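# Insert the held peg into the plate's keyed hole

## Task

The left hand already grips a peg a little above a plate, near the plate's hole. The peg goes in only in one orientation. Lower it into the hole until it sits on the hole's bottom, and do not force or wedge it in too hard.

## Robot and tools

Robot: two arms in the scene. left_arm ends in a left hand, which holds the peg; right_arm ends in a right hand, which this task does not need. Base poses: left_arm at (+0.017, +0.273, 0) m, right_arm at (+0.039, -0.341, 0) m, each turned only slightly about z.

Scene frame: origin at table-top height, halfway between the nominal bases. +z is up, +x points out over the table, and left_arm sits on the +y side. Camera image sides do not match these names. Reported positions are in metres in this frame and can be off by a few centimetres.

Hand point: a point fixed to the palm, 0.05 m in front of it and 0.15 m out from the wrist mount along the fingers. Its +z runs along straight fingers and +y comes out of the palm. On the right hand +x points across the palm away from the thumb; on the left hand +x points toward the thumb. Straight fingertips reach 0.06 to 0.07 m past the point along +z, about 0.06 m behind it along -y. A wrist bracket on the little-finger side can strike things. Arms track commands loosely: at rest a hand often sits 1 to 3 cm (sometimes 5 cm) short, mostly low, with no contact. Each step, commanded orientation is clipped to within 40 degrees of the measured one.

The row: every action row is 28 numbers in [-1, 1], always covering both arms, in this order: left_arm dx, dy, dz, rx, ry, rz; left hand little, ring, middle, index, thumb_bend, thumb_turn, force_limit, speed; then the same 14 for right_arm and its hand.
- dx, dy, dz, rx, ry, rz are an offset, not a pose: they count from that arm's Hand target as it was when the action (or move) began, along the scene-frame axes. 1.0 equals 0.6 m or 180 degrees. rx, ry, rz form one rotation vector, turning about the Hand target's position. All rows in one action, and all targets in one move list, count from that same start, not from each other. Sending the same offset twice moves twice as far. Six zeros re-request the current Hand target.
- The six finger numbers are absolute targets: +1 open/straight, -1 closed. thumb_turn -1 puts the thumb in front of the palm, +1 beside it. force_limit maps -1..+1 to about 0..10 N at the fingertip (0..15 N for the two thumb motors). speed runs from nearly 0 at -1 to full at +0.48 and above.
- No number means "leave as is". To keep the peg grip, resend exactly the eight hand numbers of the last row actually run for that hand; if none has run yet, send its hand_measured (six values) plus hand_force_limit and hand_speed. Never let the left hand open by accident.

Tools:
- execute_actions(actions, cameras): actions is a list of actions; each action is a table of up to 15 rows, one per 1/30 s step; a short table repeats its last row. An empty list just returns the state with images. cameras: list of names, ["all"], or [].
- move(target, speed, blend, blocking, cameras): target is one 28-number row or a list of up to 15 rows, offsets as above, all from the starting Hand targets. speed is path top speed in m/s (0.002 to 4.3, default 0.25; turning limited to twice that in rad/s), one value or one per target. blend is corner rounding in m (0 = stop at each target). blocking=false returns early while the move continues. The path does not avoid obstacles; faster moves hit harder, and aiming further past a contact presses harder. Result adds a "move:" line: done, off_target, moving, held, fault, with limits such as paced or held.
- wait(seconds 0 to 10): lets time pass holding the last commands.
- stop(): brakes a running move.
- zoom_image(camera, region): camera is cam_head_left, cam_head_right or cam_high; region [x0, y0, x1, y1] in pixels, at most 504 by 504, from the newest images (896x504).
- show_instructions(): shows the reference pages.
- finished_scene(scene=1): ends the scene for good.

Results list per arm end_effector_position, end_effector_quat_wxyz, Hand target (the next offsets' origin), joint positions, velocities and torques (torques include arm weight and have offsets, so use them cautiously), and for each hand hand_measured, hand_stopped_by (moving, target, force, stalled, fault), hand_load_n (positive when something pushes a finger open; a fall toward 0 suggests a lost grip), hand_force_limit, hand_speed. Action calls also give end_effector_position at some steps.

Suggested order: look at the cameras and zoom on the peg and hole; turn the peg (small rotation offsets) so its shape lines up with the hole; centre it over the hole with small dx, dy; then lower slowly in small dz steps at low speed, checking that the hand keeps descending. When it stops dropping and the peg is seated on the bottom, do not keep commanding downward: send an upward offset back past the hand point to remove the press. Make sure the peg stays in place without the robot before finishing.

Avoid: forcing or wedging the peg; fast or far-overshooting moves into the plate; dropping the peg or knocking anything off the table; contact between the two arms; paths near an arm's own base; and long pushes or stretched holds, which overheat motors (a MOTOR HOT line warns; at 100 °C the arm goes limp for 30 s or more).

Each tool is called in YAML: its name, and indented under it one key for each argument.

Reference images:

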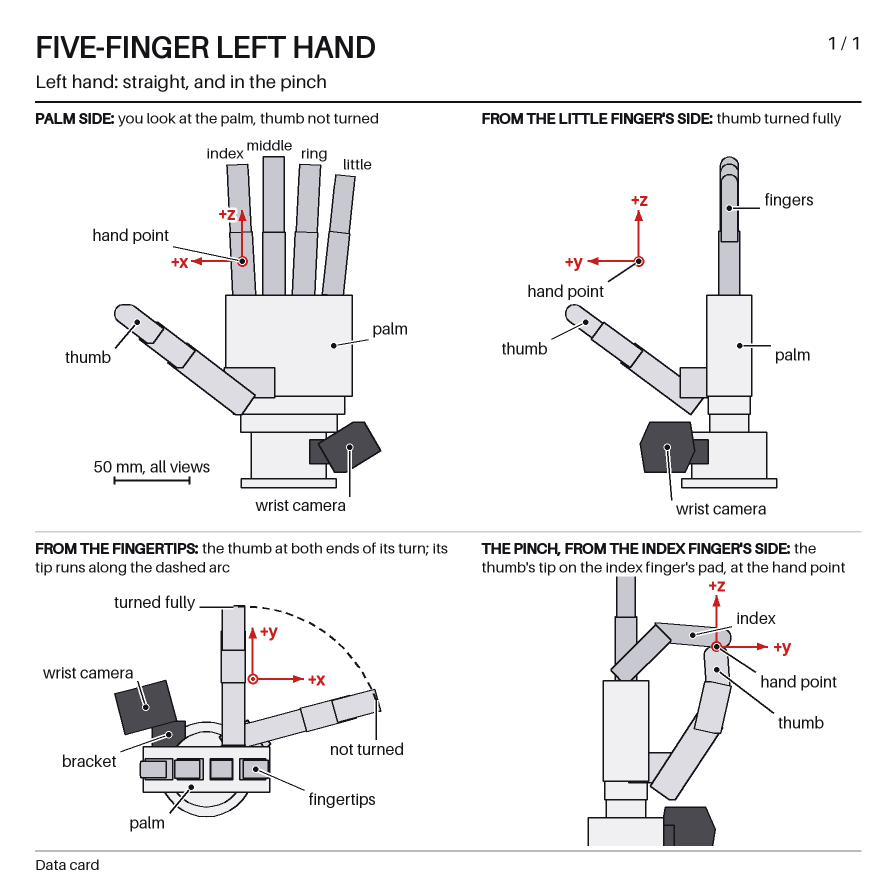

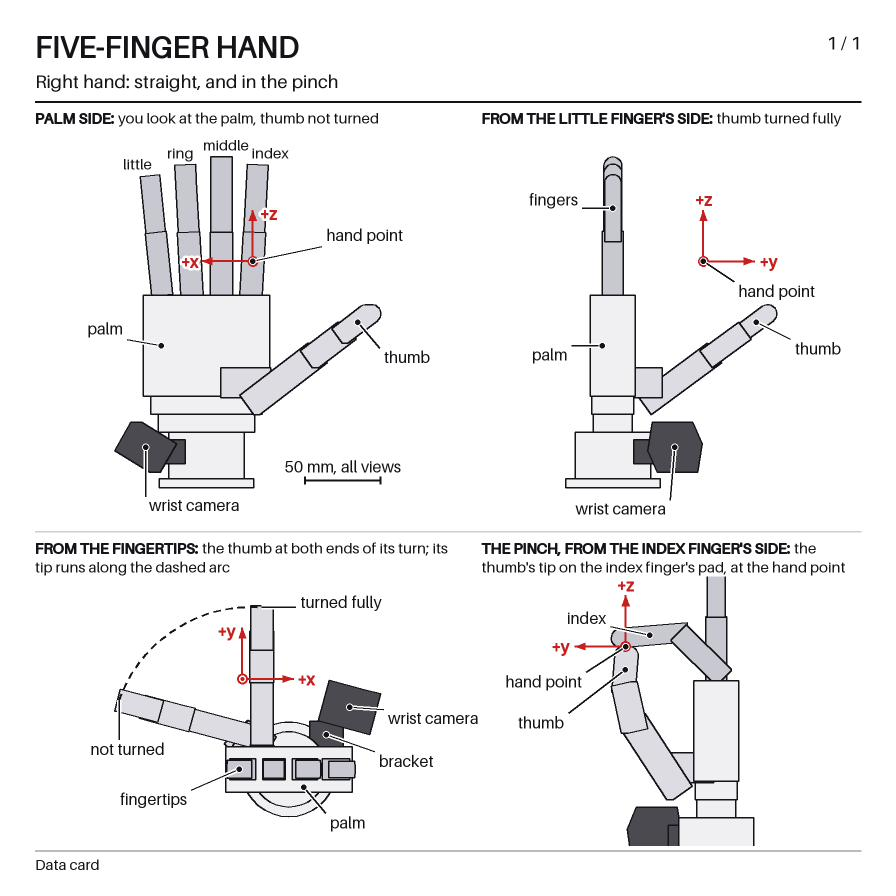

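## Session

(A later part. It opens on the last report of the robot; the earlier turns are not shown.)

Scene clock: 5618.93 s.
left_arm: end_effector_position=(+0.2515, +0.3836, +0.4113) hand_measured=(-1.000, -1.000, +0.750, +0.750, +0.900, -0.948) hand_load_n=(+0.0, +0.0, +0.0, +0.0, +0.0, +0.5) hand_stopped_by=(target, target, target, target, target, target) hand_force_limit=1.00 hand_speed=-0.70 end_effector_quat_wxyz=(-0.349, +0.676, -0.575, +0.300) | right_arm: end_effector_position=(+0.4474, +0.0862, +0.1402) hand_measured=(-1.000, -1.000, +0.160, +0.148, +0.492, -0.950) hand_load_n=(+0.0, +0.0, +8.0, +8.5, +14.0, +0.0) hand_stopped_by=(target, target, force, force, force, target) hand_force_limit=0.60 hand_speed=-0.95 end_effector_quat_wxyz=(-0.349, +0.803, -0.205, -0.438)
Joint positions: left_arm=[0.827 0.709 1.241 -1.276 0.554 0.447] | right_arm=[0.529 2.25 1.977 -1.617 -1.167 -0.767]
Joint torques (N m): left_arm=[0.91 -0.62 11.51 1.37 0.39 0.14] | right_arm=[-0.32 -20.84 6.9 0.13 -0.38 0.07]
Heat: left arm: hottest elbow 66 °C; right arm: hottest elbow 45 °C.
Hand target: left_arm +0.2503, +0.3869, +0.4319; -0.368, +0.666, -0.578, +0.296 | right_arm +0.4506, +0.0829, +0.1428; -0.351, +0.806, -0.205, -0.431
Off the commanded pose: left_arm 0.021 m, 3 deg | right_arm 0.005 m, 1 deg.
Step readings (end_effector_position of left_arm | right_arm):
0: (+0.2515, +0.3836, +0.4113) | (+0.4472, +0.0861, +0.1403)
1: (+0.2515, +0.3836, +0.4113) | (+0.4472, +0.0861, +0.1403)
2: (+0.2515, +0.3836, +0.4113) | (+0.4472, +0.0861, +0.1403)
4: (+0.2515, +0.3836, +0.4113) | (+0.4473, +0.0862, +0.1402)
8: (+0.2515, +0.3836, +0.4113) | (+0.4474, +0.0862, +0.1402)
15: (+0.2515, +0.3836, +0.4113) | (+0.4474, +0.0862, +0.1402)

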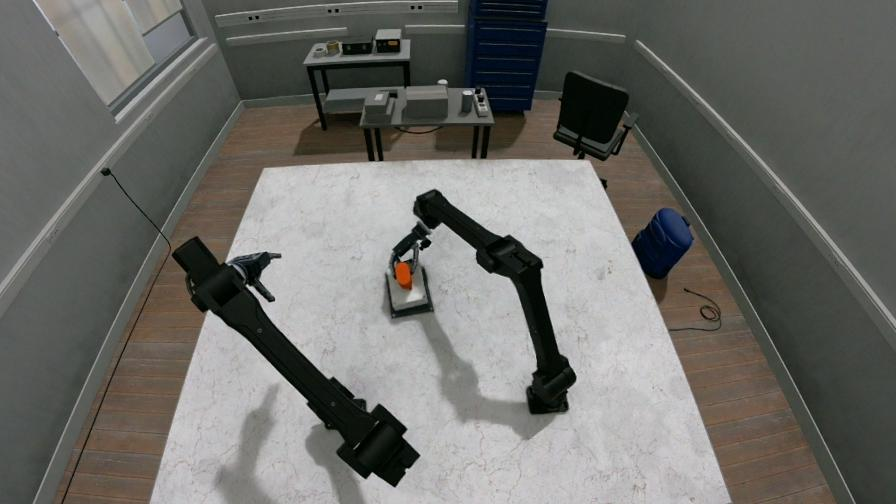

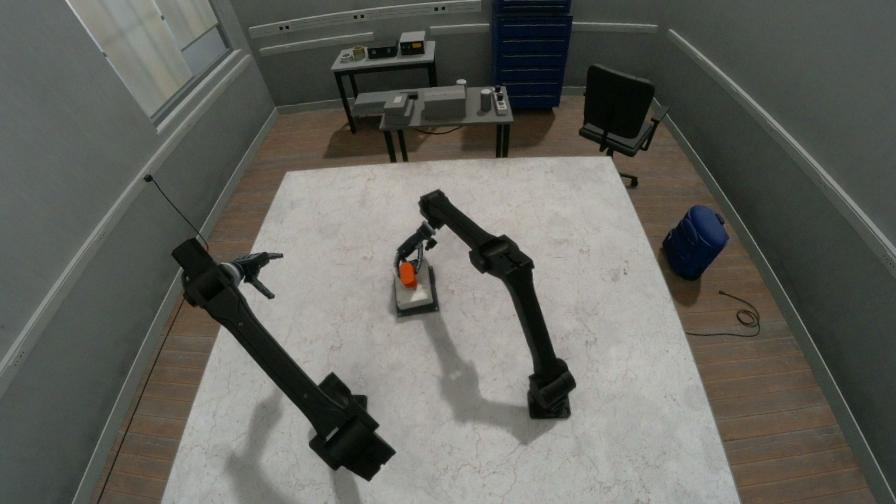

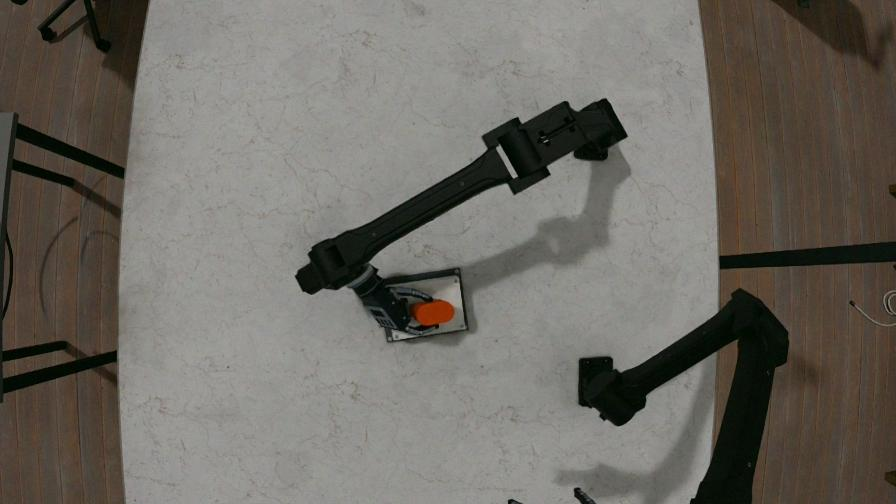

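execute_actions:
  actions:
    - [[0,0,0,0,0,0,-1,-1,0.75,0.75,0.9,-0.948,1.0,-0.7,0.01,0.004,0,0,0,0,-1,-1,-0.05,-0.05,0.05,-0.95,0.6,-0.95]]
  cameras: ["all"]

zoom_image:
  camera: "cam_high"
  region: [428, 292, 452, 312]

zoom_image:
  camera: "cam_head_left"
  region: [396, 272, 416, 294]

zoom_image:
  camera: "cam_high"
  region: [412, 292, 456, 332]

Scene clock: 5625.30 s.
left_arm: end_effector_position=(+0.2515, +0.3836, +0.4113) hand_measured=(-1.000, -1.000, +0.750, +0.750, +0.900, -0.948) hand_load_n=(+0.0, +0.0, +0.0, +0.0, +0.0, +0.0) hand_stopped_by=(target, target, target, target, target, target) hand_force_limit=1.00 hand_speed=-0.70 end_effector_quat_wxyz=(-0.349, +0.676, -0.575, +0.300) | right_arm: end_effector_position=(+0.4474, +0.0862, +0.1402) hand_measured=(-1.000, -1.000, +0.160, +0.148, +0.492, -0.950) hand_load_n=(+0.0, +0.0, +8.0, +8.5, +14.0, +0.0) hand_stopped_by=(target, target, force, force, force, target) hand_force_limit=0.60 hand_speed=-0.95 end_effector_quat_wxyz=(-0.349, +0.803, -0.205, -0.438)
Joint positions: left_arm=[0.827 0.709 1.241 -1.276 0.554 0.447] | right_arm=[0.529 2.25 1.977 -1.617 -1.167 -0.767]
Joint torques (N m): left_arm=[0.91 -0.62 11.52 1.37 0.39 0.14] | right_arm=[-0.5 -19.37 9.18 -0.57 -0.37 0.05]
Heat: left arm: hottest elbow 66 °C; right arm: hottest elbow 44 °C.
Hand target: left_arm +0.2503, +0.3869, +0.4319; -0.368, +0.666, -0.578, +0.296 | right_arm +0.4566, +0.0853, +0.1428; -0.351, +0.806, -0.205, -0.431
Off the commanded pose: left_arm 0.021 m, 3 deg | right_arm 0.010 m, 1 deg.
Step readings (end_effector_position of left_arm | right_arm):
0: (+0.2515, +0.3836, +0.4113) | (+0.4474, +0.0862, +0.1402)
1: (+0.2515, +0.3836, +0.4113) | (+0.4474, +0.0862, +0.1402)
2: (+0.2515, +0.3836, +0.4113) | (+0.4474, +0.0862, +0.1402)
4: (+0.2515, +0.3836, +0.4113) | (+0.4474, +0.0862, +0.1402)
8: (+0.2515, +0.3836, +0.4113) | (+0.4474, +0.0862, +0.1402)
15: (+0.2515, +0.3836, +0.4113) | (+0.4474, +0.0862, +0.1402)

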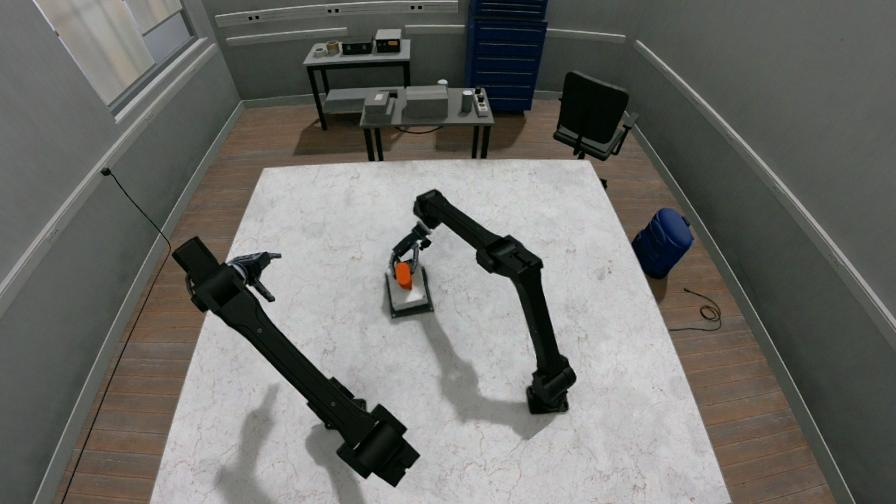

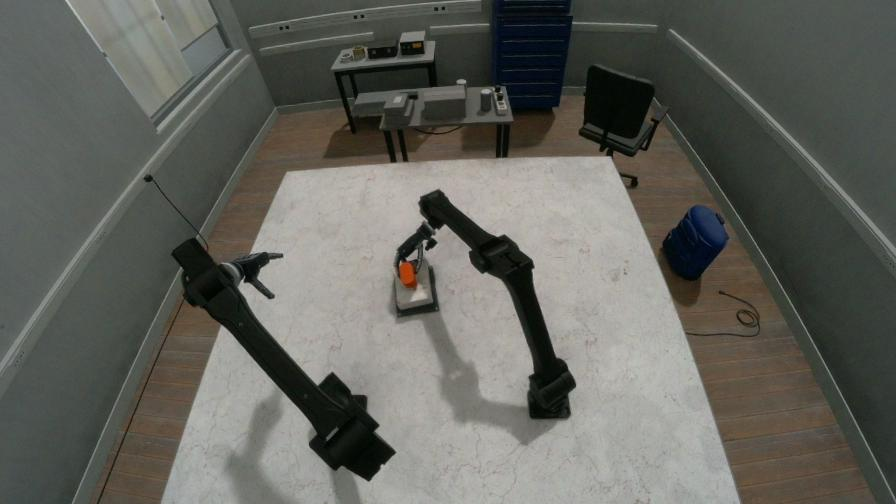

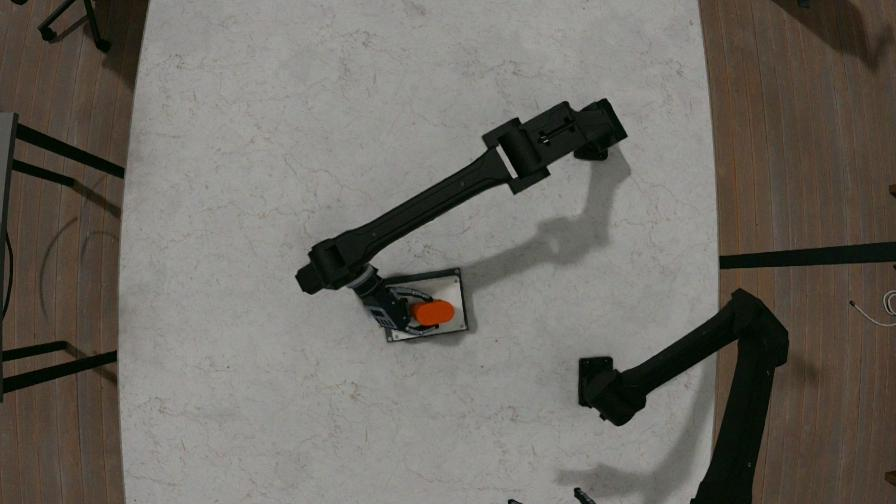

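Scaled by 21.000 from the camera's 896x504 image, which has a finer 1280x720 frame.

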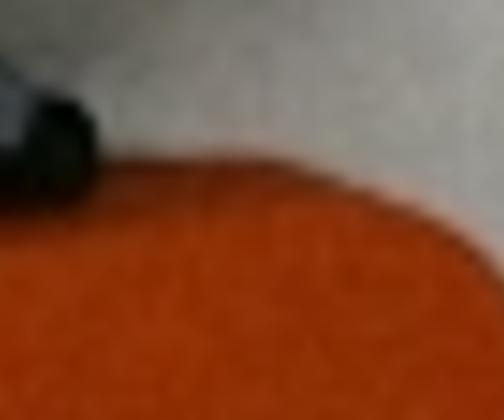

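Scaled by 22.909 from the camera's 896x504 image, which has a finer 1280x720 frame.

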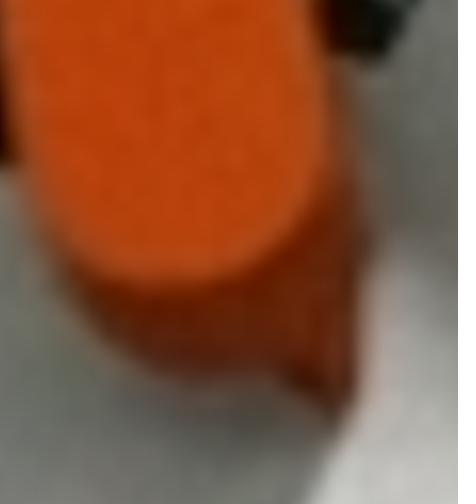

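Scaled by 11.455 from the camera's 896x504 image, which has a finer 1280x720 frame.

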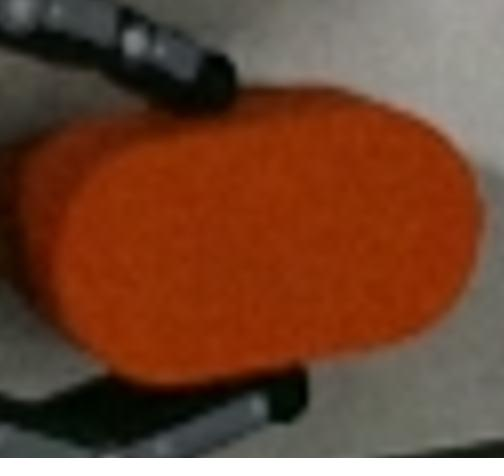

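execute_actions:
  actions:
    - [[0,0,0,0,0,0,-1,-1,0.75,0.75,0.9,-0.948,1.0,-0.7,0.006,0.002,-0.003,0,0,0,-1,-1,-0.05,-0.05,0.05,-0.95,0.6,-0.95]]
  cameras: ["all"]

zoom_image:
  camera: "cam_high"
  region: [428, 292, 452, 312]

zoom_image:
  camera: "cam_head_left"
  region: [396, 272, 416, 294]

zoom_image:
  camera: "cam_high"
  region: [412, 292, 456, 332]

Scene clock: 5630.17 s.
left_arm: end_effector_position=(+0.2515, +0.3836, +0.4113) hand_measured=(-1.000, -1.000, +0.750, +0.750, +0.900, -0.948) hand_load_n=(+0.0, +0.0, +0.0, +0.0, +0.0, +0.0) hand_stopped_by=(target, target, target, target, target, target) hand_force_limit=1.00 hand_speed=-0.70 end_effector_quat_wxyz=(-0.349, +0.676, -0.575, +0.300) | right_arm: end_effector_position=(+0.4477, +0.0860, +0.1398) hand_measured=(-1.000, -1.000, +0.160, +0.148, +0.492, -0.950) hand_load_n=(+0.0, +0.0, +8.0, +8.5, +14.5, -1.0) hand_stopped_by=(target, target, force, force, force, target) hand_force_limit=0.60 hand_speed=-0.95 end_effector_quat_wxyz=(-0.348, +0.804, -0.205, -0.437)
Joint positions: left_arm=[0.827 0.709 1.241 -1.276 0.554 0.447] | right_arm=[0.529 2.25 1.979 -1.617 -1.163 -0.767]
Joint torques (N m): left_arm=[0.91 -0.62 11.51 1.39 0.39 0.14] | right_arm=[-0.56 -18.49 10.22 -0.79 -0.5 0.04]
Heat: left arm: hottest elbow 66 °C; right arm: hottest elbow 45 °C.
Hand target: left_arm +0.2503, +0.3869, +0.4319; -0.368, +0.666, -0.578, +0.296 | right_arm +0.4602, +0.0865, +0.1412; -0.351, +0.806, -0.205, -0.431
Off the commanded pose: left_arm 0.021 m, 3 deg | right_arm 0.013 m, 1 deg.
Step readings (end_effector_position of left_arm | right_arm):
0: (+0.2515, +0.3836, +0.4113) | (+0.4474, +0.0862, +0.1402)
1: (+0.2515, +0.3836, +0.4113) | (+0.4474, +0.0862, +0.1402)
2: (+0.2515, +0.3836, +0.4113) | (+0.4474, +0.0862, +0.1402)
4: (+0.2515, +0.3836, +0.4113) | (+0.4474, +0.0862, +0.1402)
8: (+0.2515, +0.3836, +0.4113) | (+0.4477, +0.0860, +0.1398)
15: (+0.2515, +0.3836, +0.4113) | (+0.4477, +0.0860, +0.1398)

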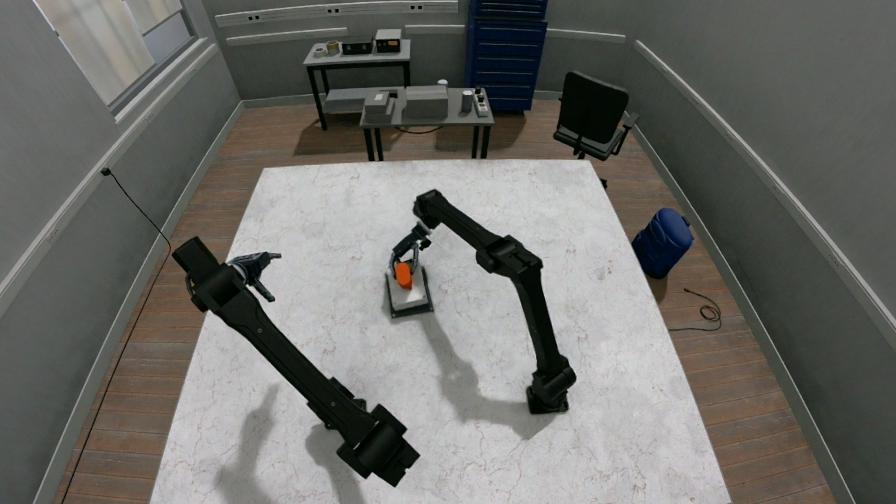

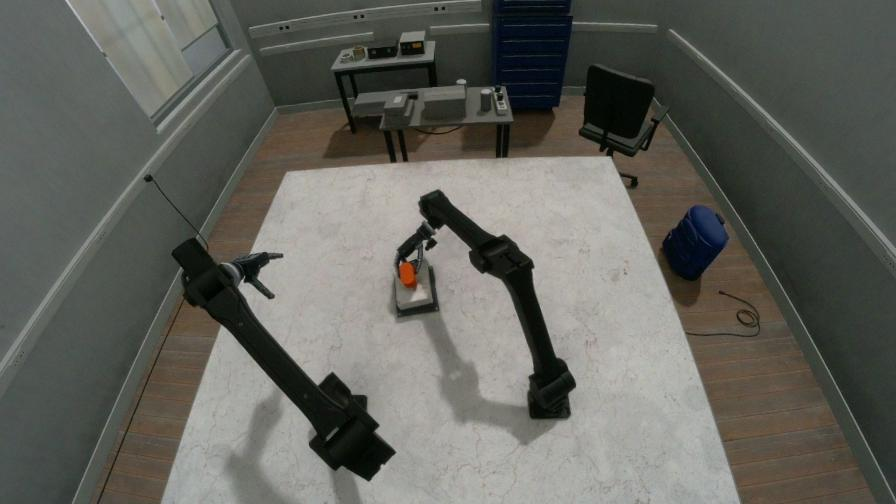

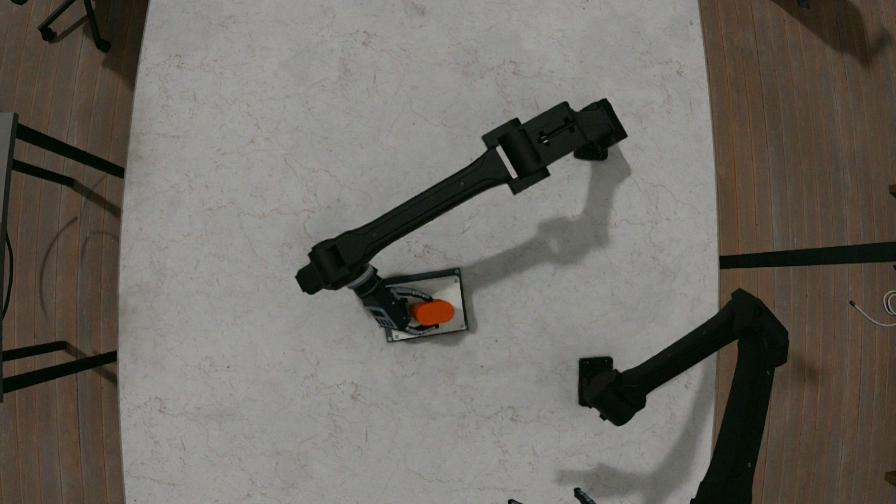

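Scaled by 21.000 from the camera's 896x504 image, which has a finer 1280x720 frame.

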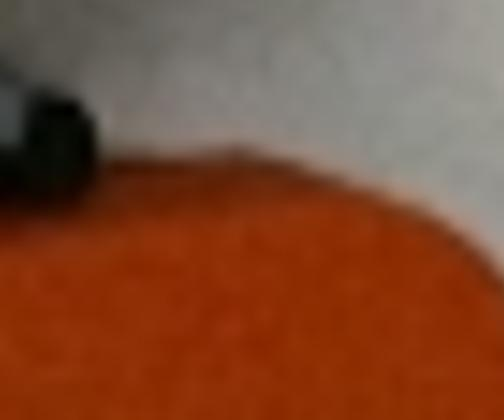

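Scaled by 22.909 from the camera's 896x504 image, which has a finer 1280x720 frame.

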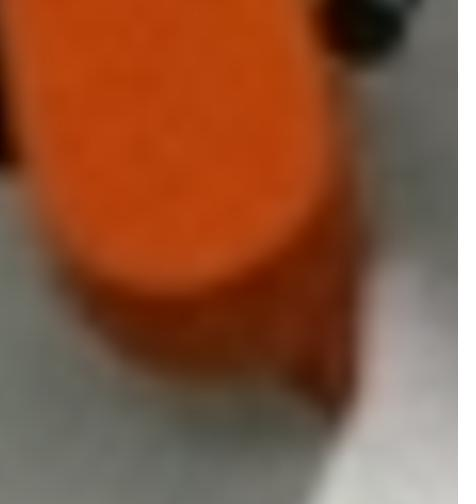

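Scaled by 11.455 from the camera's 896x504 image, which has a finer 1280x720 frame.

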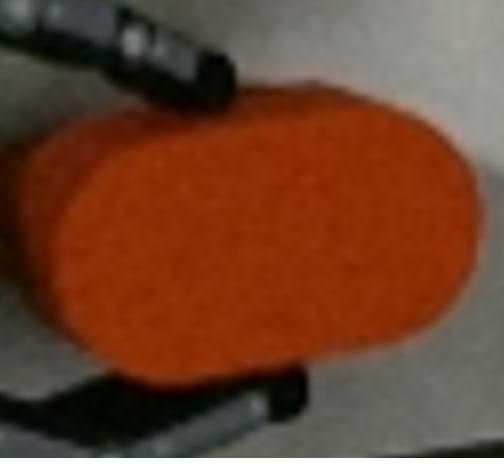

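execute_actions:
  actions:
    - [[0,0,0,0,0,0,-1,-1,0.75,0.75,0.9,-0.948,1.0,-0.7,0.006,0.001,-0.005,0,0,0,-1,-1,-0.05,-0.05,0.05,-0.95,0.6,-0.95]]
  cameras: ["all"]

zoom_image:
  camera: "cam_high"
  region: [428, 292, 452, 312]

zoom_image:
  camera: "cam_head_left"
  region: [396, 272, 416, 294]

zoom_image:
  camera: "cam_high"
  region: [412, 292, 456, 332]

Scene clock: 5635.87 s.
left_arm: end_effector_position=(+0.2515, +0.3836, +0.4113) hand_measured=(-1.000, -1.000, +0.750, +0.750, +0.900, -0.948) hand_load_n=(+0.0, +0.0, -0.5, +0.0, +0.0, +0.0) hand_stopped_by=(target, target, target, target, target, target) hand_force_limit=1.00 hand_speed=-0.70 end_effector_quat_wxyz=(-0.349, +0.676, -0.575, +0.300) | right_arm: end_effector_position=(+0.4490, +0.0863, +0.1378) hand_measured=(-1.000, -1.000, +0.160, +0.148, +0.492, -0.950) hand_load_n=(+0.0, +0.0, +7.0, +8.5, +15.0, +0.5) hand_stopped_by=(target, target, force, force, force, target) hand_force_limit=0.60 hand_speed=-0.95 end_effector_quat_wxyz=(-0.344, +0.804, -0.207, -0.439)
Joint positions: left_arm=[0.827 0.709 1.241 -1.276 0.554 0.447] | right_arm=[0.529 2.26 1.991 -1.628 -1.159 -0.767]
Joint torques (N m): left_arm=[0.91 -0.56 11.52 1.39 0.39 0.14] | right_arm=[-0.73 -18.32 10.45 -0.62 -0.64 0]
Heat: left arm: hottest elbow 66 °C; right arm: hottest elbow 46 °C.
Hand target: left_arm +0.2503, +0.3869, +0.4319; -0.368, +0.666, -0.578, +0.296 | right_arm +0.4638, +0.0871, +0.1380; -0.351, +0.806, -0.205, -0.431
Off the commanded pose: left_arm 0.021 m, 3 deg | right_arm 0.015 m, 1 deg.
Step readings (end_effector_position of left_arm | right_arm):
0: (+0.2515, +0.3836, +0.4113) | (+0.4477, +0.0860, +0.1398)
1: (+0.2515, +0.3836, +0.4113) | (+0.4477, +0.0860, +0.1398)
2: (+0.2515, +0.3836, +0.4113) | (+0.4479, +0.0860, +0.1395)
4: (+0.2515, +0.3836, +0.4113) | (+0.4482, +0.0860, +0.1393)
8: (+0.2515, +0.3836, +0.4113) | (+0.4488, +0.0861, +0.1387)
15: (+0.2515, +0.3836, +0.4113) | (+0.4490, +0.0862, +0.1378)

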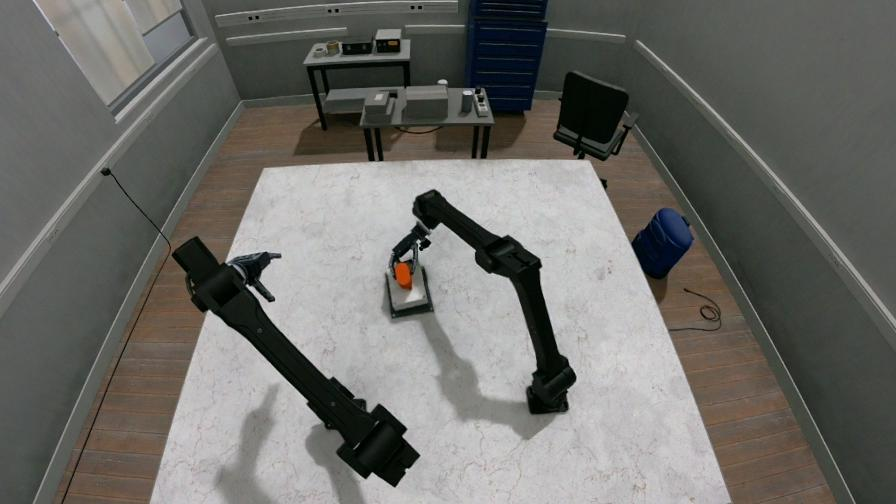

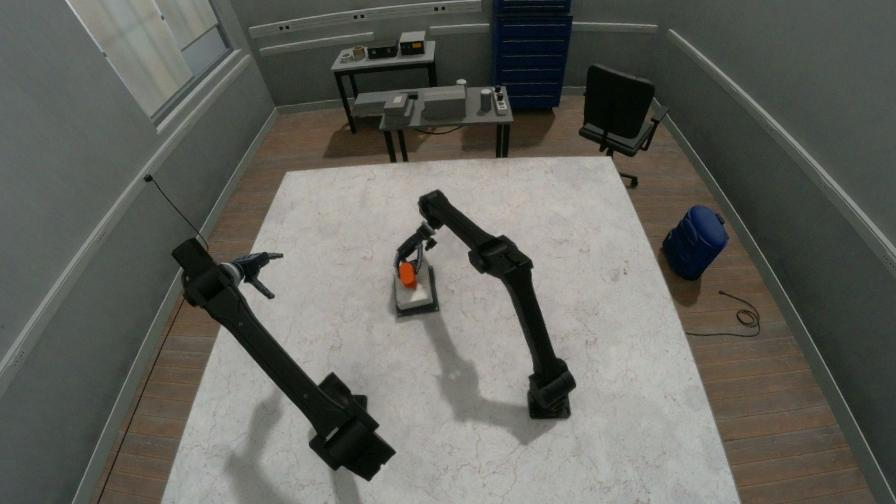

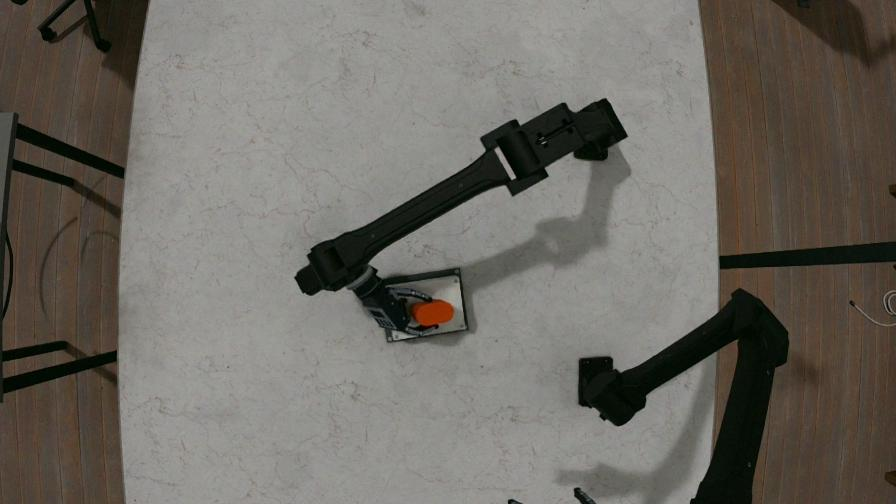

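Scaled by 21.000 from the camera's 896x504 image, which has a finer 1280x720 frame.

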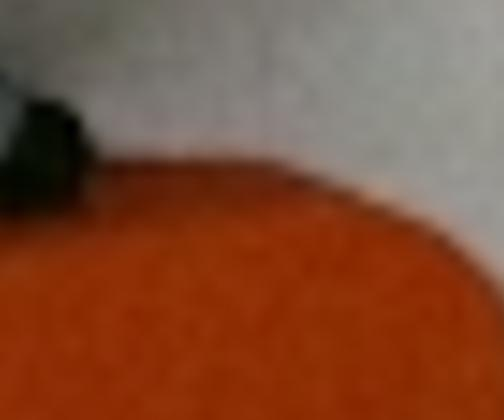

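Scaled by 22.909 from the camera's 896x504 image, which has a finer 1280x720 frame.

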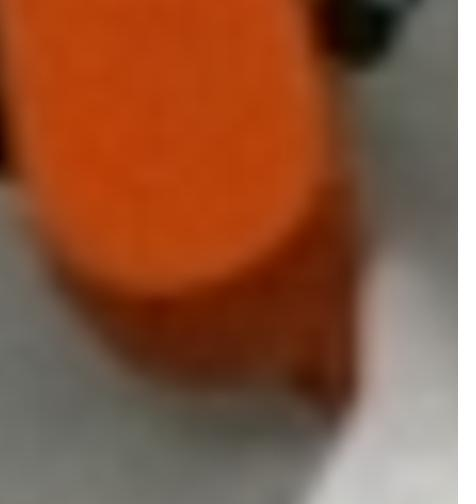

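Scaled by 11.455 from the camera's 896x504 image, which has a finer 1280x720 frame.

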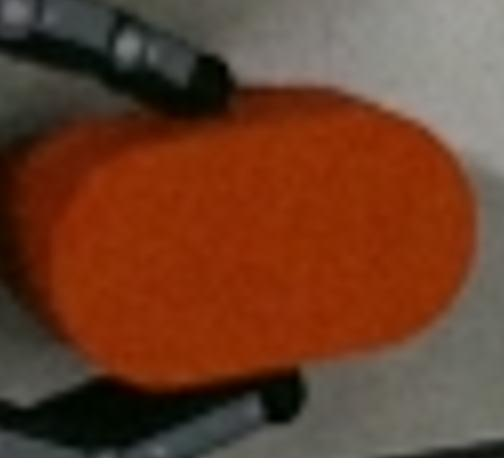

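execute_actions:
  actions:
    - [[0,0,0,0,0,0,-1,-1,0.75,0.75,0.9,-0.948,1.0,-0.7,0.004,0,-0.01,0,0,0,-1,-1,-0.05,-0.05,0.05,-0.95,0.6,-0.95]]
  cameras: ["all"]

zoom_image:
  camera: "cam_head_left"
  region: [396, 272, 416, 294]

zoom_image:
  camera: "cam_high"
  region: [412, 292, 456, 332]

Scene clock: 5640.20 s.
left_arm: end_effector_position=(+0.2515, +0.3836, +0.4113) hand_measured=(-1.000, -1.000, +0.750, +0.750, +0.900, -0.948) hand_load_n=(+0.0, +0.0, +0.0, +0.0, +0.0, +0.0) hand_stopped_by=(target, target, target, target, target, target) hand_force_limit=1.00 hand_speed=-0.70 end_effector_quat_wxyz=(-0.349, +0.676, -0.575, +0.300) | right_arm: end_effector_position=(+0.4502, +0.0866, +0.1367) hand_measured=(-1.000, -1.000, +0.160, +0.148, +0.492, -0.950) hand_load_n=(+0.0, +0.0, +6.5, +8.5, +15.0, +1.5) hand_stopped_by=(target, target, force, force, force, target) hand_force_limit=0.60 hand_speed=-0.95 end_effector_quat_wxyz=(-0.342, +0.804, -0.208, -0.439)
Joint positions: left_arm=[0.827 0.709 1.241 -1.276 0.554 0.447] | right_arm=[0.529 2.267 1.998 -1.632 -1.158 -0.767]
Joint torques (N m): left_arm=[0.91 -0.62 11.52 1.37 0.39 0.14] | right_arm=[-0.79 -17.96 10.37 -0.35 -0.61 -0.05]
Heat: left arm: hottest elbow 66 °C; right arm: hottest elbow 46 °C.
Hand target: left_arm +0.2503, +0.3869, +0.4319; -0.368, +0.666, -0.578, +0.296 | right_arm +0.4663, +0.0869, +0.1321; -0.351, +0.806, -0.205, -0.431
Off the commanded pose: left_arm 0.021 m, 3 deg | right_arm 0.017 m, 1 deg.
Step readings (end_effector_position of left_arm | right_arm):
0: (+0.2515, +0.3836, +0.4113) | (+0.4490, +0.0863, +0.1378)
1: (+0.2515, +0.3836, +0.4113) | (+0.4490, +0.0863, +0.1378)
2: (+0.2515, +0.3836, +0.4113) | (+0.4491, +0.0863, +0.1376)
4: (+0.2515, +0.3836, +0.4113) | (+0.4496, +0.0865, +0.1371)
8: (+0.2515, +0.3836, +0.4113) | (+0.4500, +0.0867, +0.1369)
15: (+0.2515, +0.3836, +0.4113) | (+0.4502, +0.0866, +0.1366)

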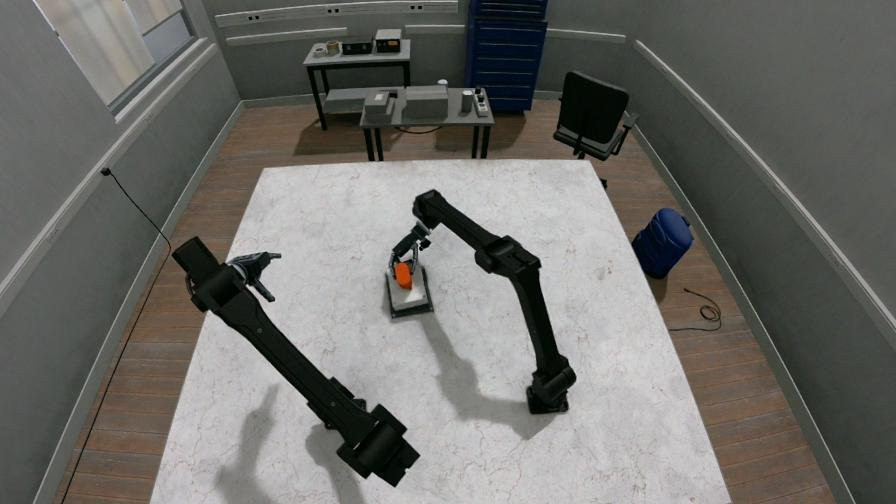

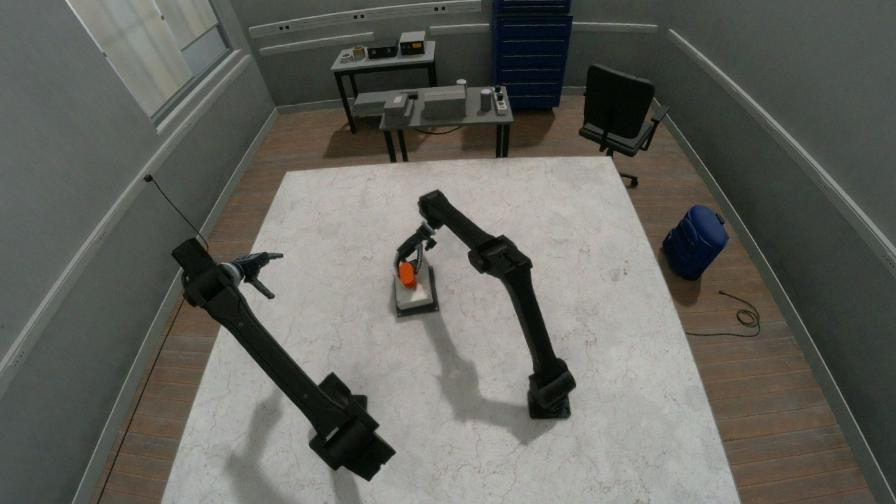

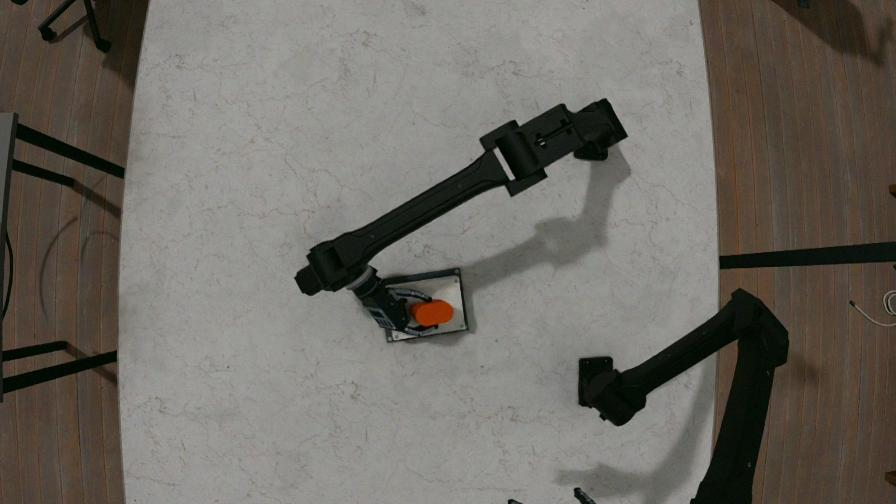

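Scaled by 22.909 from the camera's 896x504 image, which has a finer 1280x720 frame.

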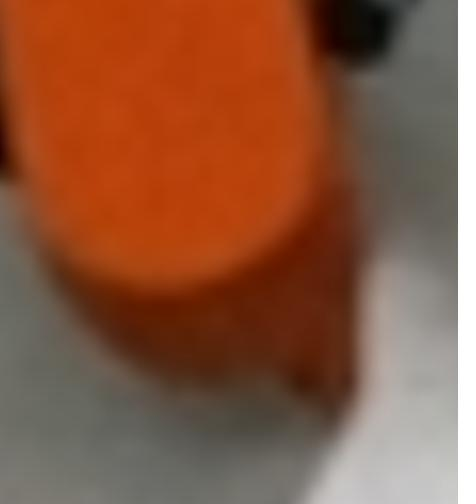

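Scaled by 11.455 from the camera's 896x504 image, which has a finer 1280x720 frame.

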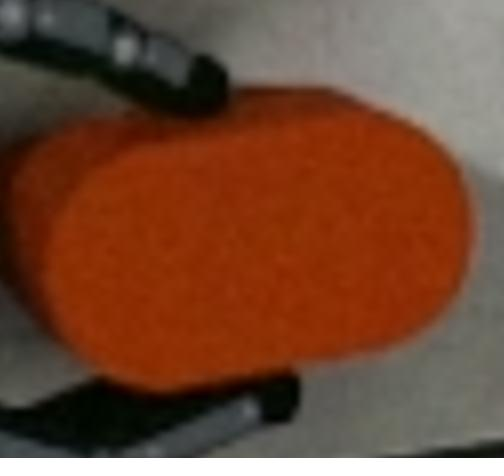

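execute_actions:
  actions:
    - [[0,0,0,0,0,0,-1,-1,0.75,0.75,0.9,-0.948,1.0,-0.7,0.006,0.001,-0.008,0,0,0,-1,-1,-0.05,-0.05,0.05,-0.95,0.6,-0.95]]
  cameras: ["all"]

zoom_image:
  camera: "cam_head_left"
  region: [396, 272, 416, 294]

zoom_image:
  camera: "cam_high"
  region: [412, 292, 456, 332]

Scene clock: 5646.10 s.
left_arm: end_effector_position=(+0.2515, +0.3836, +0.4113) hand_measured=(-1.000, -1.000, +0.750, +0.750, +0.900, -0.948) hand_load_n=(+0.0, +0.0, +0.0, +0.0, +0.0, +0.0) hand_stopped_by=(target, target, target, target, target, target) hand_force_limit=1.00 hand_speed=-0.70 end_effector_quat_wxyz=(-0.349, +0.676, -0.575, +0.300) | right_arm: end_effector_position=(+0.4526, +0.0870, +0.1343) hand_measured=(-1.000, -1.000, +0.160, +0.148, +0.492, -0.950) hand_load_n=(+0.0, +0.0, +5.5, +8.5, +15.5, +3.0) hand_stopped_by=(target, target, force, force, force, target) hand_force_limit=0.60 hand_speed=-0.95 end_effector_quat_wxyz=(-0.340, +0.803, -0.211, -0.442)
Joint positions: left_arm=[0.827 0.709 1.241 -1.276 0.554 0.447] | right_arm=[0.528 2.279 2.011 -1.641 -1.158 -0.765]
Joint torques (N m): left_arm=[0.91 -0.62 11.52 1.37 0.39 0.14] | right_arm=[-0.91 -17.73 10.47 -0.12 -0.6 -0.11]
Heat: left arm: hottest elbow 66 °C; right arm: hottest elbow 46 °C.
Hand target: left_arm +0.2503, +0.3869, +0.4319; -0.368, +0.666, -0.578, +0.296 | right_arm +0.4698, +0.0877, +0.1271; -0.351, +0.806, -0.205, -0.431
Off the commanded pose: left_arm 0.021 m, 3 deg | right_arm 0.019 m, 2 deg.
Step readings (end_effector_position of left_arm | right_arm):
0: (+0.2515, +0.3836, +0.4113) | (+0.4502, +0.0866, +0.1367)
1: (+0.2515, +0.3836, +0.4113) | (+0.4502, +0.0866, +0.1367)
2: (+0.2515, +0.3836, +0.4113) | (+0.4503, +0.0867, +0.1366)
4: (+0.2515, +0.3836, +0.4113) | (+0.4513, +0.0867, +0.1359)
8: (+0.2515, +0.3836, +0.4113) | (+0.4524, +0.0869, +0.1347)
15: (+0.2515, +0.3836, +0.4113) | (+0.4526, +0.0870, +0.1344)

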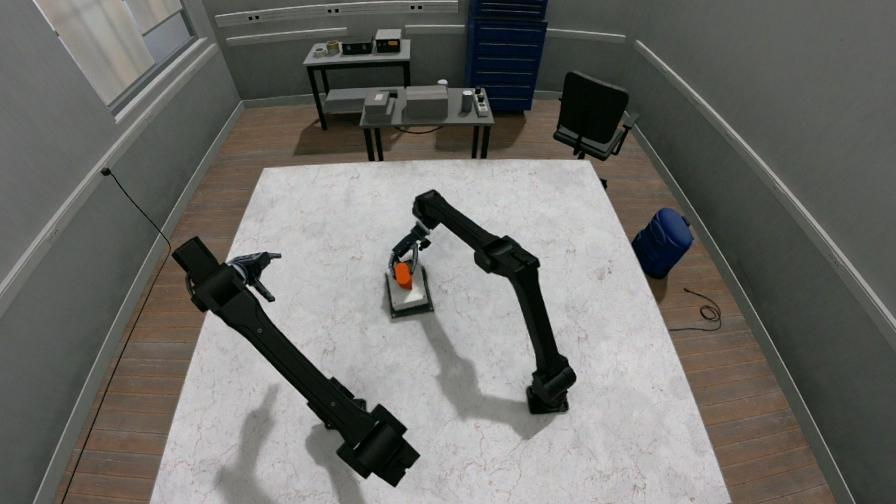

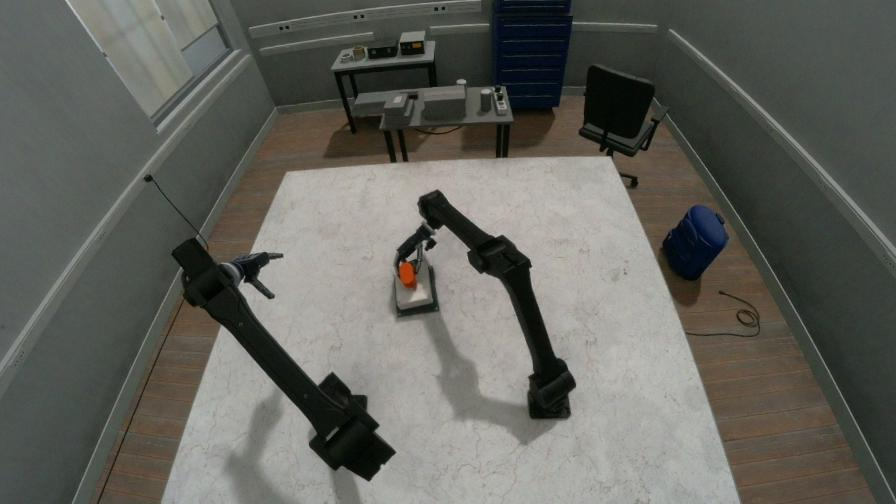

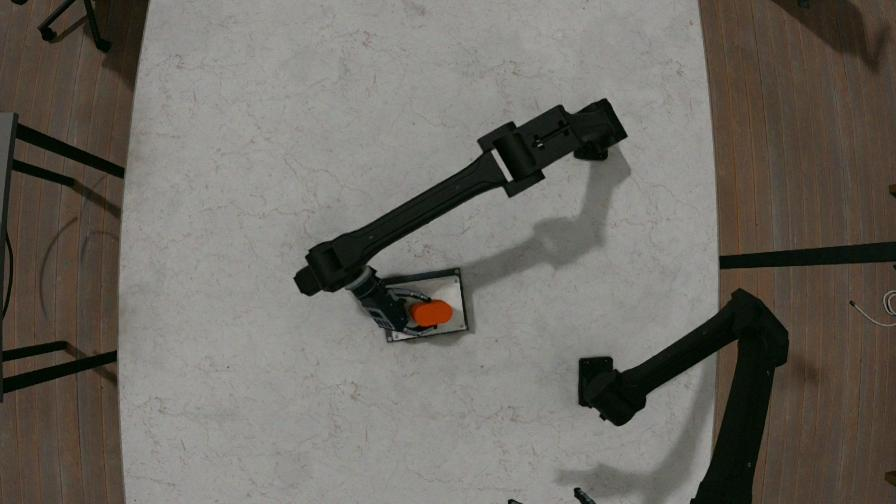

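Scaled by 22.909 from the camera's 896x504 image, which has a finer 1280x720 frame.

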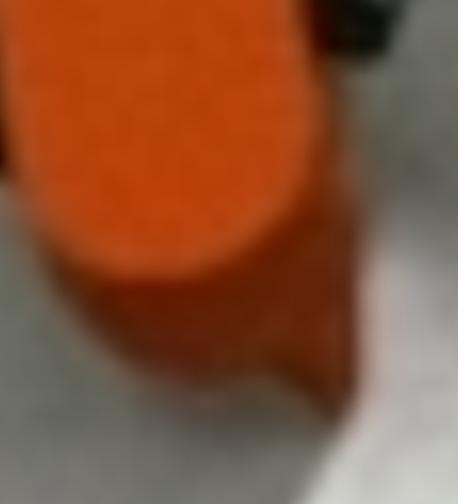

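Scaled by 11.455 from the camera's 896x504 image, which has a finer 1280x720 frame.

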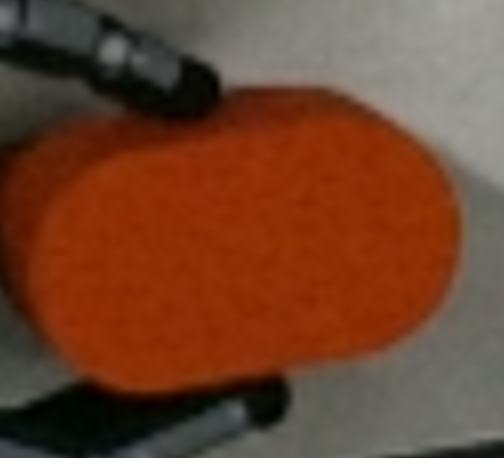

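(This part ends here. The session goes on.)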